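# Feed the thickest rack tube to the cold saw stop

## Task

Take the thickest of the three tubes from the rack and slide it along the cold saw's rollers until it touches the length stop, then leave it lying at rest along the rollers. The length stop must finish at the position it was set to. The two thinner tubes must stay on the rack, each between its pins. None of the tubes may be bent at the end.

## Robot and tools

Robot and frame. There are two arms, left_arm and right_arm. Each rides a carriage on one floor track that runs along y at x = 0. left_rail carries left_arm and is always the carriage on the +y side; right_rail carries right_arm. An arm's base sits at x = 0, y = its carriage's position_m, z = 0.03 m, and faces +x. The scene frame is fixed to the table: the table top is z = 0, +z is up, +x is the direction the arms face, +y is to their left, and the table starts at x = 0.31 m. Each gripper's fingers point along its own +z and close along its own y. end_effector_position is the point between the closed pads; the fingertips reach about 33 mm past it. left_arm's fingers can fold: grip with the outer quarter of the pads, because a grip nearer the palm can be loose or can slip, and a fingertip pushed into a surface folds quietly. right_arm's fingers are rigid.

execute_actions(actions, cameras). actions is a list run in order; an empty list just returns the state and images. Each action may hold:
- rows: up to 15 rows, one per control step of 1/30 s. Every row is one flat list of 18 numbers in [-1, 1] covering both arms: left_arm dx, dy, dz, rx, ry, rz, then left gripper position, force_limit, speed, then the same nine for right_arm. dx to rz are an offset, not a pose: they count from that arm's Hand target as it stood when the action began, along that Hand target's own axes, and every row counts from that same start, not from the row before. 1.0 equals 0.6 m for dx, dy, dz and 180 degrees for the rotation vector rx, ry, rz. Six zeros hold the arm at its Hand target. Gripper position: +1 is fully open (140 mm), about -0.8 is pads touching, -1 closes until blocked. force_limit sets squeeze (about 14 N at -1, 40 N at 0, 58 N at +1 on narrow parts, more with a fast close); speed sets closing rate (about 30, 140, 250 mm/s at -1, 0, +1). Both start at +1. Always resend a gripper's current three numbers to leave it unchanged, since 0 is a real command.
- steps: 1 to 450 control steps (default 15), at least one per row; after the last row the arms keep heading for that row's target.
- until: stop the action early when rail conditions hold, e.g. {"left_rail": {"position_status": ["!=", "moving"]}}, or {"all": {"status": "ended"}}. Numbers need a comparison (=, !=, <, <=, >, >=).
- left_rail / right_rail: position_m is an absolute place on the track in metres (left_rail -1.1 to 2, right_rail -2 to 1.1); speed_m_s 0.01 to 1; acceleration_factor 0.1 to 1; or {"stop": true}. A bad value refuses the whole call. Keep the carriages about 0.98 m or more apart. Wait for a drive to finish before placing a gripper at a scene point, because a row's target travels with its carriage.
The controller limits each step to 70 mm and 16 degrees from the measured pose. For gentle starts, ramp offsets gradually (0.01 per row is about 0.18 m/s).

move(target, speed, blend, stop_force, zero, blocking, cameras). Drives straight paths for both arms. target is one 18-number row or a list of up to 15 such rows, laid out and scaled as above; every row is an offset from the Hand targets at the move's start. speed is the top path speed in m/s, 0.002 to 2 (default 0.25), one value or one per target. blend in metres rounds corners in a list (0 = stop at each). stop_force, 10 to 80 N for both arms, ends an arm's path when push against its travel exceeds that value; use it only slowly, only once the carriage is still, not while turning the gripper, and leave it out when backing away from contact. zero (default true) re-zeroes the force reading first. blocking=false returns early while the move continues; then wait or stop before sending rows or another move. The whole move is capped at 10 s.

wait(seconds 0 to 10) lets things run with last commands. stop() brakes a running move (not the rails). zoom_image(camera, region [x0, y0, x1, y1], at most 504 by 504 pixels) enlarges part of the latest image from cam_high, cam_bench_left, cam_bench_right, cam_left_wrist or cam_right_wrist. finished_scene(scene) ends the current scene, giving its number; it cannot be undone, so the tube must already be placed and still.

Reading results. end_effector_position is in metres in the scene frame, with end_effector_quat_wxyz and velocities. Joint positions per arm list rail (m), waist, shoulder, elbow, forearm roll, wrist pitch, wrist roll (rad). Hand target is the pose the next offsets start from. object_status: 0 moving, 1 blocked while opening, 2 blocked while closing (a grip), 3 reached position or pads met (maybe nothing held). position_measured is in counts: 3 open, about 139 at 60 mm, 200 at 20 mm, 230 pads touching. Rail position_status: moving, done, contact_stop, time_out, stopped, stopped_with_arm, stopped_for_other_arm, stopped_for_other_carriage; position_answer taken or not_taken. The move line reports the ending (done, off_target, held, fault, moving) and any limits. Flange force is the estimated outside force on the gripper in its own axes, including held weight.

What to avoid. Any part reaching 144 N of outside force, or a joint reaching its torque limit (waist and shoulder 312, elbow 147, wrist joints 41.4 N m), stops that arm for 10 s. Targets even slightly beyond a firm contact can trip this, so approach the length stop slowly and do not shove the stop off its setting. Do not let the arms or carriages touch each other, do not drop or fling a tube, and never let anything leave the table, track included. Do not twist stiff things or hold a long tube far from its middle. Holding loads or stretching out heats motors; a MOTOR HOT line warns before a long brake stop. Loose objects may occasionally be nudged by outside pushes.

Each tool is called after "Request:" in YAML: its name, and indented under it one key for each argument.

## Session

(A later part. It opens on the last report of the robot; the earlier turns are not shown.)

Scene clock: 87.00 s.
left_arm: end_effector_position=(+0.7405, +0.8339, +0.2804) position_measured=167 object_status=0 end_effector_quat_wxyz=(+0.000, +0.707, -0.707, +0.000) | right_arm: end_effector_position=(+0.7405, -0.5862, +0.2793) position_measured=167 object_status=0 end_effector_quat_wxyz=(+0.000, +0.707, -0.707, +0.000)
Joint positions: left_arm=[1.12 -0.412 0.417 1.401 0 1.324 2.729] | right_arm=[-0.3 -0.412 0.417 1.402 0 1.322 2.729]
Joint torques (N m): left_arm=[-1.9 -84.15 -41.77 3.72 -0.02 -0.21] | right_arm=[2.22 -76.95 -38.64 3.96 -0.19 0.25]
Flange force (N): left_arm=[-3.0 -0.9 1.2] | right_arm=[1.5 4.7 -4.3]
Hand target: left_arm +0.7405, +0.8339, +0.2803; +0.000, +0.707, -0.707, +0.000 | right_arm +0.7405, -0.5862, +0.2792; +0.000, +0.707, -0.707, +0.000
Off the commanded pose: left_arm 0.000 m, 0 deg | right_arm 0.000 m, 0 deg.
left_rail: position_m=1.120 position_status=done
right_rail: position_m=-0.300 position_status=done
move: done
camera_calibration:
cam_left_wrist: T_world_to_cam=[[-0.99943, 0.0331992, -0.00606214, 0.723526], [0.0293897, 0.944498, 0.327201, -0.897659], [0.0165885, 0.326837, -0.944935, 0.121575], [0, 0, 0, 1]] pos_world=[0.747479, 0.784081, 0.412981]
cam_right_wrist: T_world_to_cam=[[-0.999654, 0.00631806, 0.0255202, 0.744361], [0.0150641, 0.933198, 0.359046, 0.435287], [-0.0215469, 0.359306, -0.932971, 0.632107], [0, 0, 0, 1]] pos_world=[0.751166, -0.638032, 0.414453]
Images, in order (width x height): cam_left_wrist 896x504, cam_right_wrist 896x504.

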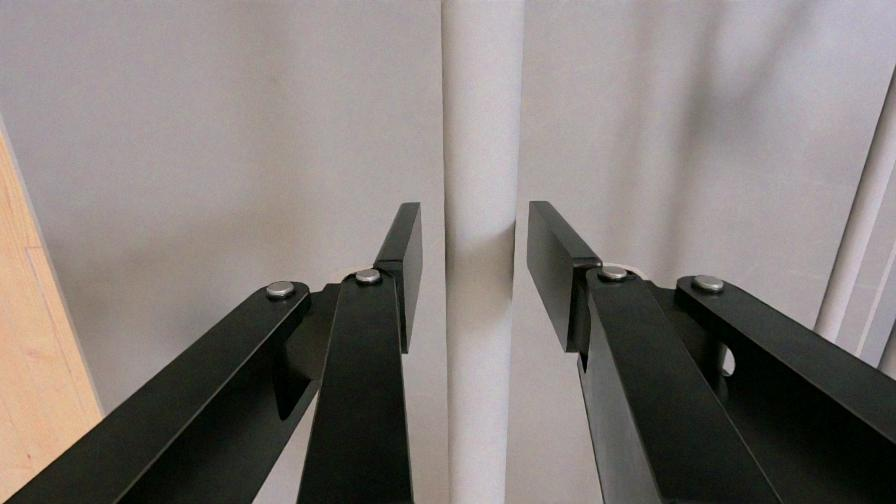

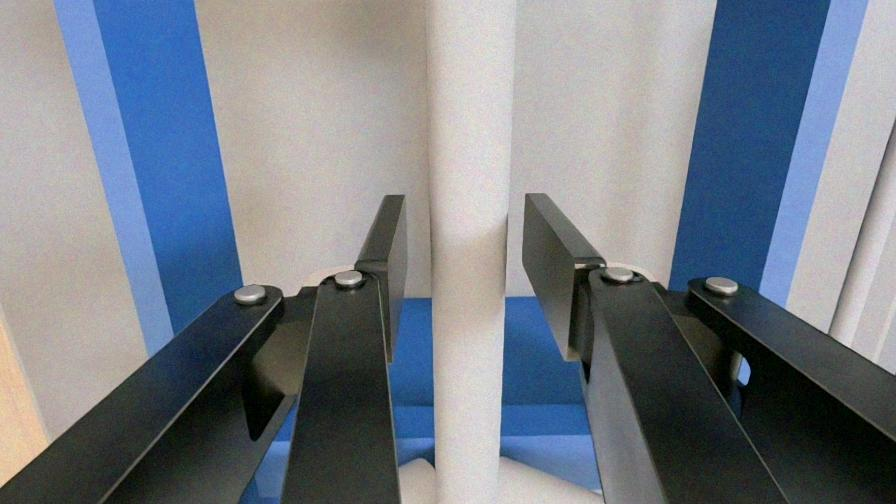

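Request:
move:
  target: [0,0.0012,-0.13,0,0,0,-0.22,-1,0,0,0,-0.25,0,0,0,-0.22,-1,0]
  cameras: []

Request:
execute_actions:
  actions:
    - {"left_rail":{"position_m":1.761},"steps":300,"until":{"left_rail":{"position_status":["!=","moving"]}}}
  cameras: ["cam_left_wrist","cam_bench_left"]

Scene clock: 98.33 s.
left_arm: end_effector_position=(+0.7397, +0.8339, +0.3583) position_measured=157 object_status=3 end_effector_quat_wxyz=(+0.000, +0.707, -0.707, +0.000) | right_arm: end_effector_position=(+0.7405, -0.5861, +0.4292) position_measured=157 object_status=3 end_effector_quat_wxyz=(+0.000, +0.707, -0.707, +0.000)
Joint positions: left_arm=[1.12 -0.413 0.392 1.294 0 1.455 2.729] | right_arm=[-0.3 -0.412 0.387 1.175 0 1.58 2.729]
Joint torques (N m): left_arm=[-1.79 -82.86 -42.7 3.8 -0.01 -0.24] | right_arm=[1.76 -75.51 -39.97 4.11 -0.2 0.27]
Flange force (N): left_arm=[-2.4 -1.0 1.1] | right_arm=[1.3 5.2 -3.2]
Hand target: left_arm +0.7398, +0.8339, +0.3583; +0.000, +0.707, -0.707, +0.000 | right_arm +0.7405, -0.5861, +0.4292; +0.000, +0.707, -0.707, +0.000
Off the commanded pose: left_arm 0.000 m, 0 deg | right_arm 0.000 m, 0 deg.
left_rail: position_m=1.120 position_status=done
right_rail: position_m=-0.300 position_status=done
move: done
No camera images: "cameras" was empty.

Scene clock: 100.07 s.
left_arm: end_effector_position=(+0.7397, +1.4746, +0.3582) position_measured=157 object_status=3 end_effector_quat_wxyz=(+0.000, +0.707, -0.707, +0.000) | right_arm: end_effector_position=(+0.7405, -0.5861, +0.4292) position_measured=157 object_status=3 end_effector_quat_wxyz=(+0.000, +0.707, -0.707, +0.000)
Joint positions: left_arm=[1.761 -0.413 0.392 1.294 0 1.455 2.729] | right_arm=[-0.3 -0.412 0.387 1.175 0 1.58 2.729]
Joint torques (N m): left_arm=[-1.46 -82.9 -42.78 3.78 -0.02 -0.24] | right_arm=[2.12 -75.52 -40.05 4.11 -0.23 0.26]
Flange force (N): left_arm=[-1.9 -1.0 1.3] | right_arm=[1.1 5.3 -3.0]
Hand target: left_arm +0.7398, +1.4747, +0.3583; +0.000, +0.707, -0.707, +0.000 | right_arm +0.7405, -0.5861, +0.4292; +0.000, +0.707, -0.707, +0.000
Tool commands: left_gripper/position=-0.22 left_gripper/force_limit=-1.0 left_gripper/speed=+0.0 right_gripper/position=-0.22 right_gripper/force_limit=-1.0 right_gripper/speed=+0.0
Off the commanded pose: left_arm 0.000 m, 0 deg | right_arm 0.000 m, 0 deg.
left_rail: position_m=1.761 position_status=done
right_rail: position_m=-0.300 position_status=done
camera_calibration:
cam_left_wrist: T_world_to_cam=[[-0.999424, 0.0333894, -0.00599318, 0.701715], [0.029592, 0.944491, 0.327202, -1.5285], [0.0165856, 0.326836, -0.944936, -0.014237], [0, 0, 0, 1]] pos_world=[0.746779, 1.42488, 0.490881]
Images, in order (width x height): cam_bench_left 896x504, cam_left_wrist 896x504.

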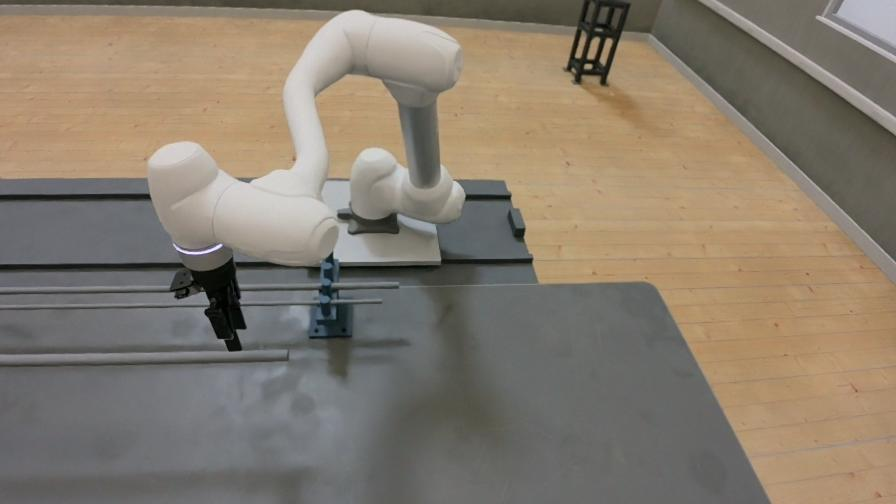

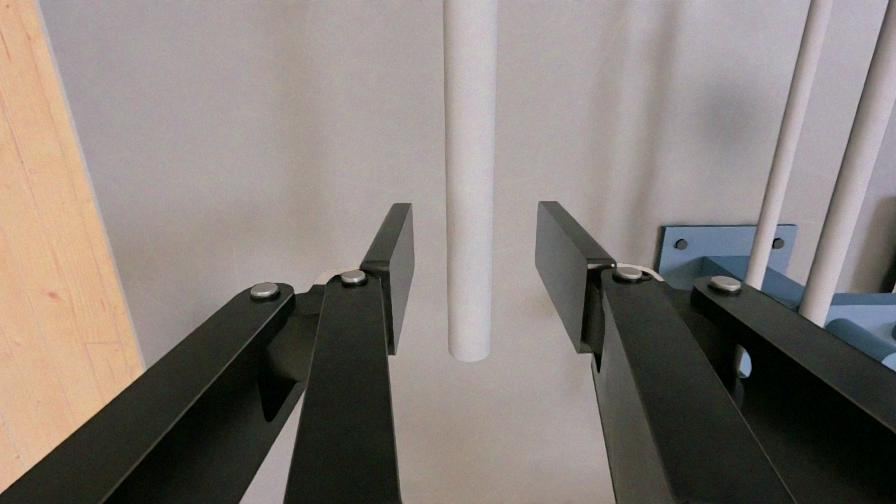

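Request:
move:
  target: [0,0,0.128,0,0,0,-0.22,-1,0,0,0,0,0,0,0,-0.22,-1,0]
  cameras: []

Request:
move:
  target: [0,0,0,0,0,0,-1,-0.7,-1,0,0,0,0,0,0,-0.22,-1,0]
  cameras: []

Request:
execute_actions:
  actions:
    - {"left_rail":{"position_m":1.26,"speed_m_s":0.17,"acceleration_factor":0.4},"steps":300,"until":{"left_rail":{"position_status":["!=","moving"]}}}
  cameras: ["cam_bench_right","cam_left_wrist"]

Request:
zoom_image:
  camera: "cam_bench_right"
  region: [400, 220, 560, 320]

Scene clock: 106.57 s.
left_arm: end_effector_position=(+0.7398, +1.4749, +0.2815) position_measured=157 object_status=3 end_effector_quat_wxyz=(+0.000, +0.707, -0.707, +0.000) | right_arm: end_effector_position=(+0.7405, -0.5861, +0.4292) position_measured=157 object_status=3 end_effector_quat_wxyz=(+0.000, +0.707, -0.707, +0.000)
Joint positions: left_arm=[1.761 -0.413 0.415 1.401 0 1.325 2.729] | right_arm=[-0.3 -0.412 0.387 1.175 0 1.58 2.729]
Joint torques (N m): left_arm=[-1.52 -84.09 -41.59 3.71 -0.06 -0.24] | right_arm=[2.51 -75.37 -40.21 4.14 -0.18 0.29]
Flange force (N): left_arm=[-3.0 -0.8 0.2] | right_arm=[1.3 6.6 -3.1]
Hand target: left_arm +0.7398, +1.4749, +0.2815; +0.000, +0.707, -0.707, +0.000 | right_arm +0.7405, -0.5861, +0.4292; +0.000, +0.707, -0.707, +0.000
Off the commanded pose: left_arm 0.000 m, 0 deg | right_arm 0.000 m, 0 deg.
left_rail: position_m=1.761 position_status=done
right_rail: position_m=-0.300 position_status=done
move: done
No camera images: "cameras" was empty.

Scene clock: 107.53 s.
left_arm: end_effector_position=(+0.7398, +1.4749, +0.2815) position_measured=193 object_status=0 end_effector_quat_wxyz=(+0.000, +0.707, -0.707, +0.000) | right_arm: end_effector_position=(+0.7405, -0.5861, +0.4292) position_measured=157 object_status=3 end_effector_quat_wxyz=(+0.000, +0.707, -0.707, +0.000)
Joint positions: left_arm=[1.761 -0.413 0.415 1.401 0 1.325 2.729] | right_arm=[-0.3 -0.412 0.387 1.175 0 1.58 2.729]
Joint torques (N m): left_arm=[-1.43 -84.51 -41.85 3.8 -0.25 -0.29] | right_arm=[2.68 -75.68 -40.04 4.12 -0.19 0.3]
Flange force (N): left_arm=[-1.5 -1.5 1.0] | right_arm=[1.9 5.7 -3.4]
Hand target: left_arm +0.7398, +1.4749, +0.2815; +0.000, +0.707, -0.707, +0.000 | right_arm +0.7405, -0.5861, +0.4292; +0.000, +0.707, -0.707, +0.000
Off the commanded pose: left_arm 0.000 m, 0 deg | right_arm 0.000 m, 0 deg.
left_rail: position_m=1.761 position_status=done
right_rail: position_m=-0.300 position_status=done
move: done
No camera images: "cameras" was empty.

Scene clock: 111.07 s.
left_arm: end_effector_position=(+0.7398, +0.9738, +0.2815) position_measured=193 object_status=2 end_effector_quat_wxyz=(+0.000, +0.707, -0.707, +0.000) | right_arm: end_effector_position=(+0.7405, -0.5861, +0.4292) position_measured=157 object_status=3 end_effector_quat_wxyz=(+0.000, +0.707, -0.707, +0.000)
Joint positions: left_arm=[1.26 -0.413 0.415 1.401 0 1.325 2.729] | right_arm=[-0.3 -0.412 0.387 1.175 0 1.58 2.729]
Joint torques (N m): left_arm=[-1.59 -76.01 -36.78 3.96 -0.67 -0.35] | right_arm=[2.4 -75.76 -40.07 4.09 -0.16 0.33]
Flange force (N): left_arm=[-2.9 0.0 -9.6] | right_arm=[1.4 5.1 -3.0]
Hand target: left_arm +0.7398, +0.9739, +0.2815; +0.000, +0.707, -0.707, +0.000 | right_arm +0.7405, -0.5861, +0.4292; +0.000, +0.707, -0.707, +0.000
Tool commands: left_gripper/position=-1.0 left_gripper/force_limit=-0.7 left_gripper/speed=-1.0 right_gripper/position=-0.22 right_gripper/force_limit=-1.0 right_gripper/speed=+0.0
Off the commanded pose: left_arm 0.000 m, 0 deg | right_arm 0.000 m, 0 deg.
left_rail: position_m=1.260 speed_m_s=0.17 position_status=done
right_rail: position_m=-0.300 position_status=done
camera_calibration:
cam_left_wrist: T_world_to_cam=[[-0.999426, 0.0333271, -0.00612205, 0.718089], [0.029491, 0.944493, 0.327204, -1.03033], [0.016687, 0.326836, -0.944934, 0.0768897], [0, 0, 0, 1]] pos_world=[0.746779, 0.924081, 0.414181]
Images, in order (width x height): cam_bench_right 896x504, cam_left_wrist 896x504.

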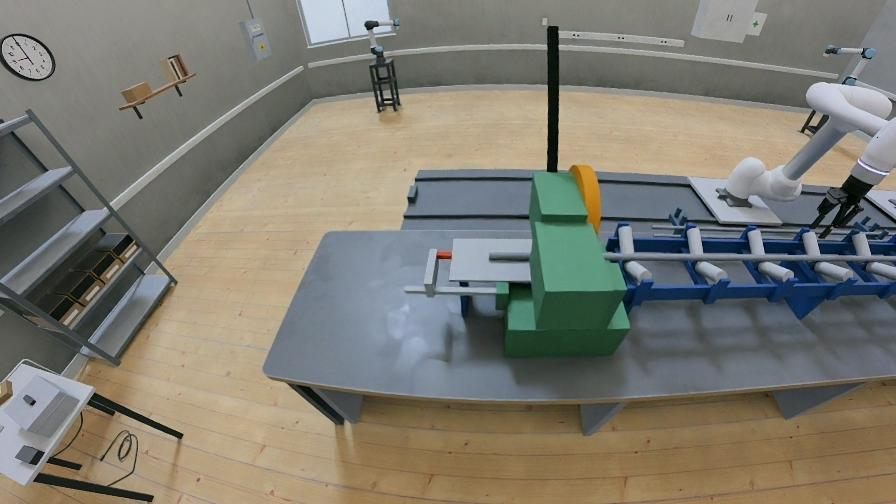

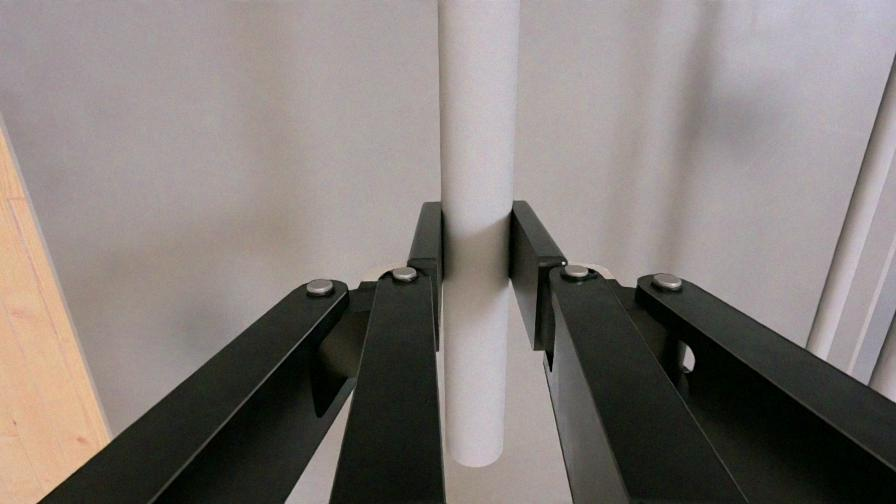

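Scaled by 3.150 from the camera's 896x504 image, which has a finer 1280x720 frame.

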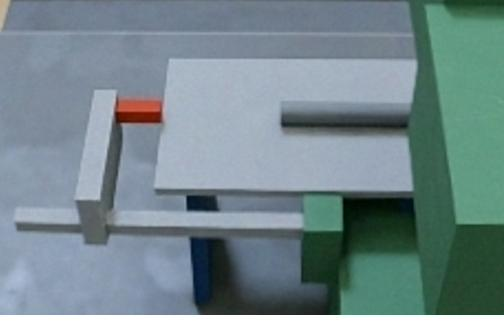

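Request:
execute_actions:
  actions:
    - {"left_rail":{"position_m":1.165},"steps":300,"until":{"left_rail":{"position_status":["!=","moving"]}}}
  cameras: []

Request:
move:
  target: [0.003,0,-0.0025,0,0,0,-1,-0.7,-1,0,0,0,0,0,0,-0.22,-1,0]
  speed: 0.05
  cameras: []

Request:
move:
  target: [0.12,0,0,0,0,0,-1,-0.7,-1,0,0,0,0,0,0,-0.22,-1,0]
  speed: 0.015
  stop_force: 12
  cameras: ["cam_bench_right"]

Request:
zoom_image:
  camera: "cam_bench_right"
  region: [400, 220, 560, 320]

Scene clock: 118.97 s.
left_arm: end_effector_position=(+0.7398, +0.8789, +0.2815) position_measured=193 object_status=2 end_effector_quat_wxyz=(+0.000, +0.707, -0.707, +0.000) | right_arm: end_effector_position=(+0.7405, -0.5861, +0.4292) position_measured=157 object_status=3 end_effector_quat_wxyz=(+0.000, +0.707, -0.707, +0.000)
Joint positions: left_arm=[1.165 -0.413 0.415 1.401 0 1.325 2.729] | right_arm=[-0.3 -0.412 0.387 1.175 0 1.58 2.729]
Joint torques (N m): left_arm=[-0.7 -71.91 -34.56 4.07 -0.93 -0.32] | right_arm=[2.5 -75.42 -40.08 4.12 -0.2 0.25]
Flange force (N): left_arm=[-2.2 1.6 -14.3] | right_arm=[1.0 5.6 -3.0]
Hand target: left_arm +0.7398, +0.8789, +0.2815; +0.000, +0.707, -0.707, +0.000 | right_arm +0.7405, -0.5861, +0.4292; +0.000, +0.707, -0.707, +0.000
Tool commands: left_gripper/position=-1.0 left_gripper/force_limit=-0.7 left_gripper/speed=-1.0 right_gripper/position=-0.22 right_gripper/force_limit=-1.0 right_gripper/speed=+0.0
Off the commanded pose: left_arm 0.000 m, 0 deg | right_arm 0.000 m, 0 deg.
left_rail: position_m=1.165 speed_m_s=0.17 position_status=done
right_rail: position_m=-0.300 position_status=done
No camera images: "cameras" was empty.

Scene clock: 119.67 s.
left_arm: end_effector_position=(+0.7398, +0.8771, +0.2830) position_measured=193 object_status=2 end_effector_quat_wxyz=(+0.000, +0.707, -0.707, +0.000) | right_arm: end_effector_position=(+0.7405, -0.5861, +0.4292) position_measured=157 object_status=3 end_effector_quat_wxyz=(+0.000, +0.707, -0.707, +0.000)
Joint positions: left_arm=[1.165 -0.415 0.416 1.398 0 1.328 2.727] | right_arm=[-0.3 -0.412 0.387 1.175 0 1.58 2.729]
Joint torques (N m): left_arm=[-1.35 -82.04 -41.67 3.86 -1.2 -0.3] | right_arm=[2.3 -75.58 -40.14 4.13 -0.14 0.28]
Flange force (N): left_arm=[-3.1 1.2 -1.6] | right_arm=[1.1 5.6 -2.9]
Hand target: left_arm +0.7398, +0.8771, +0.2830; +0.000, +0.707, -0.707, +0.000 | right_arm +0.7405, -0.5861, +0.4292; +0.000, +0.707, -0.707, +0.000
Off the commanded pose: left_arm 0.000 m, 0 deg | right_arm 0.000 m, 0 deg.
left_rail: position_m=1.165 speed_m_s=0.17 position_status=done
right_rail: position_m=-0.300 position_status=done
move: done
No camera images: "cameras" was empty.

Scene clock: 122.60 s.
left_arm: end_effector_position=(+0.7397, +0.8416, +0.2830) position_measured=193 object_status=2 end_effector_quat_wxyz=(+0.000, +0.707, -0.707, +0.000) | right_arm: end_effector_position=(+0.7405, -0.5861, +0.4292) position_measured=157 object_status=3 end_effector_quat_wxyz=(+0.000, +0.707, -0.707, +0.000)
Joint positions: left_arm=[1.165 -0.455 0.437 1.366 0 1.339 2.687] | right_arm=[-0.3 -0.412 0.387 1.175 0 1.58 2.729]
Joint torques (N m): left_arm=[-8.84 -82.42 -43.68 0.9 -2.94 -0.41] | right_arm=[2.46 -75.75 -40.07 4.09 -0.17 0.3]
Flange force (N): left_arm=[-14.4 2.8 -3.3] | right_arm=[1.8 5.1 -2.7]
Hand target: left_arm +0.7397, +0.8416, +0.2830; +0.000, +0.707, -0.707, +0.000 (not the last commanded pose) | right_arm +0.7405, -0.5861, +0.4292; +0.000, +0.707, -0.707, +0.000
Off the commanded pose: left_arm 0.037 m, 0 deg | right_arm 0.000 m, 0 deg.
left_rail: position_m=1.165 speed_m_s=0.17 position_status=done
right_rail: position_m=-0.300 position_status=done
move: contact (left_arm)
Images, in order (width x height): cam_bench_right 896x504.

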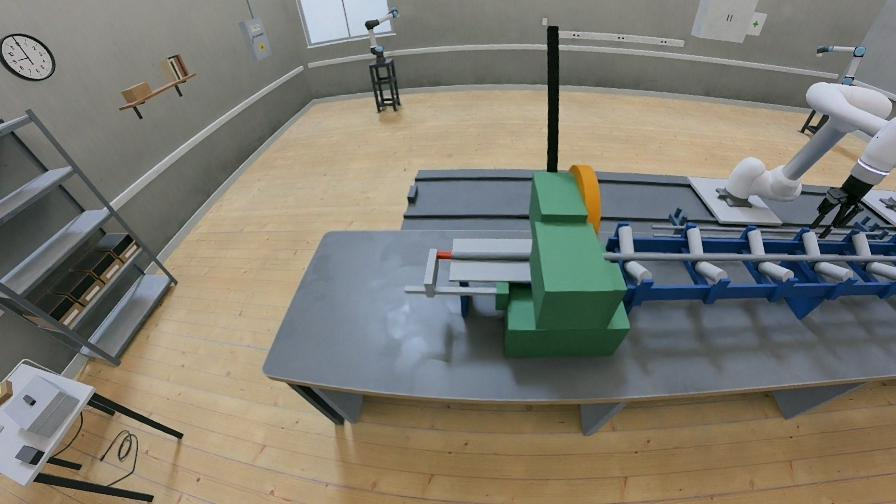

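Scaled by 3.150 from the camera's 896x504 image, which has a finer 1280x720 frame.

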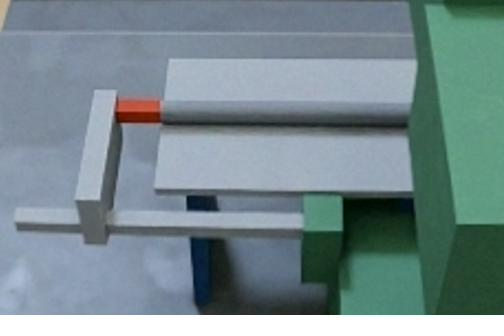

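Good. Release as before.

Request:
move:
  target: [0,0,0.001,0,0,0,-0.3,-1,-1,0,0,0,0,0,0,-0.22,-1,0]
  cameras: []

Request:
move:
  target: [0,0,-0.2,0,0,0,-0.3,-1,-1,0,0,0,0,0,0,-0.22,-1,0]
  cameras: ["cam_bench_right","cam_left_wrist"]

Request:
zoom_image:
  camera: "cam_bench_right"
  region: [400, 220, 560, 320]

Request:
finished_scene:
  scene: 2

Scene clock: 128.90 s.
left_arm: end_effector_position=(+0.7397, +0.8416, +0.2824) position_measured=167 object_status=0 end_effector_quat_wxyz=(+0.000, +0.707, -0.707, +0.000) | right_arm: end_effector_position=(+0.7405, -0.5861, +0.4292) position_measured=157 object_status=3 end_effector_quat_wxyz=(+0.000, +0.707, -0.707, +0.000)
Joint positions: left_arm=[1.165 -0.455 0.438 1.366 0 1.338 2.687] | right_arm=[-0.3 -0.412 0.387 1.175 0 1.58 2.729]
Joint torques (N m): left_arm=[-2.22 -86.66 -41.84 3.78 -0.02 -0.19] | right_arm=[2.23 -75.38 -40.1 4.13 -0.17 0.26]
Flange force (N): left_arm=[-3.0 -1.2 0.6] | right_arm=[1.2 5.9 -2.9]
Hand target: left_arm +0.7397, +0.8416, +0.2824; +0.000, +0.707, -0.707, +0.000 | right_arm +0.7405, -0.5861, +0.4292; +0.000, +0.707, -0.707, +0.000
Off the commanded pose: left_arm 0.000 m, 0 deg | right_arm 0.000 m, 0 deg.
left_rail: position_m=1.165 speed_m_s=0.17 position_status=done
right_rail: position_m=-0.300 position_status=done
move: done
No camera images: "cameras" was empty.

Scene clock: 129.77 s.
left_arm: end_effector_position=(+0.7397, +0.8416, +0.4024) position_measured=167 object_status=3 end_effector_quat_wxyz=(+0.000, +0.707, -0.707, +0.000) | right_arm: end_effector_position=(+0.7405, -0.5861, +0.4292) position_measured=157 object_status=3 end_effector_quat_wxyz=(+0.000, +0.707, -0.707, +0.000)
Joint positions: left_arm=[1.165 -0.455 0.411 1.188 0 1.542 2.687] | right_arm=[-0.3 -0.412 0.387 1.175 0 1.58 2.729]
Joint torques (N m): left_arm=[-1.38 -84.85 -42.78 3.78 -0.04 -0.19] | right_arm=[2.35 -75.52 -40.11 4.11 -0.16 0.28]
Flange force (N): left_arm=[-2.2 -0.9 0.5] | right_arm=[1.8 5.6 -2.7]
Hand target: left_arm +0.7397, +0.8416, +0.4024; +0.000, +0.707, -0.707, +0.000 | right_arm +0.7405, -0.5861, +0.4292; +0.000, +0.707, -0.707, +0.000
Off the commanded pose: left_arm 0.000 m, 0 deg | right_arm 0.000 m, 0 deg.
left_rail: position_m=1.165 speed_m_s=0.17 position_status=done
right_rail: position_m=-0.300 position_status=done
move: done
camera_calibration:
cam_left_wrist: T_world_to_cam=[[-0.999435, 0.0330986, -0.00577631, 0.723237], [0.0293867, 0.94447, 0.327282, -0.944943], [0.0162881, 0.326927, -0.944909, 0.234458], [0, 0, 0, 1]] pos_world=[0.746778, 0.791881, 0.534982]
Images, in order (width x height): cam_bench_right 896x504, cam_left_wrist 896x504.

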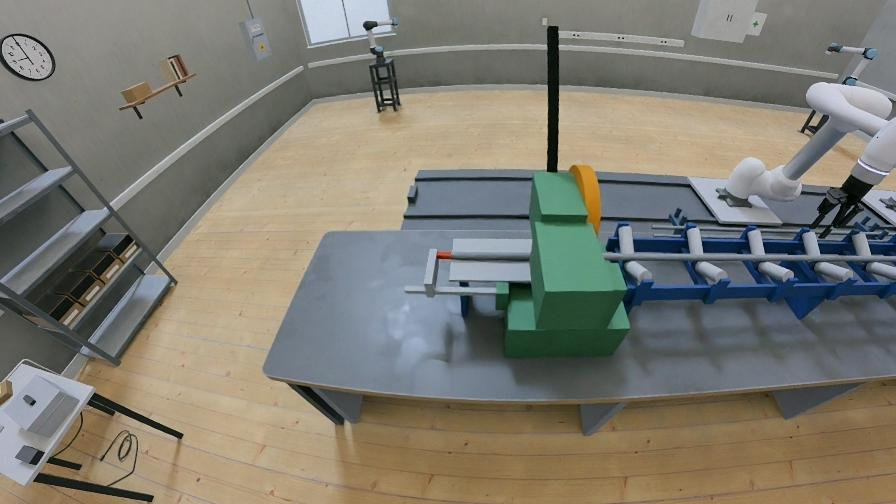

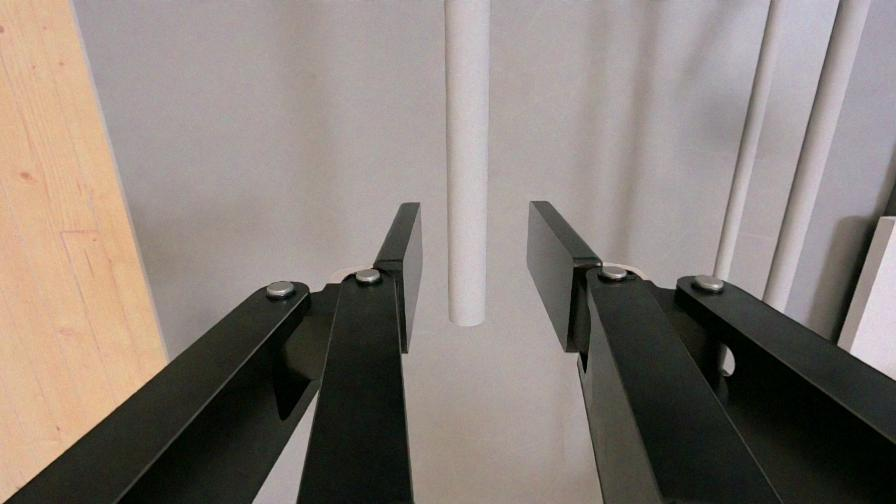

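Scaled by 3.150 from the camera's 896x504 image, which has a finer 1280x720 frame.

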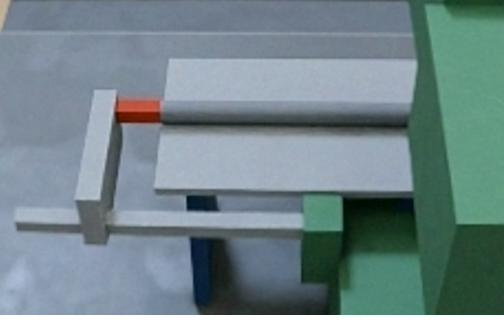

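The scene is finished: the task was done.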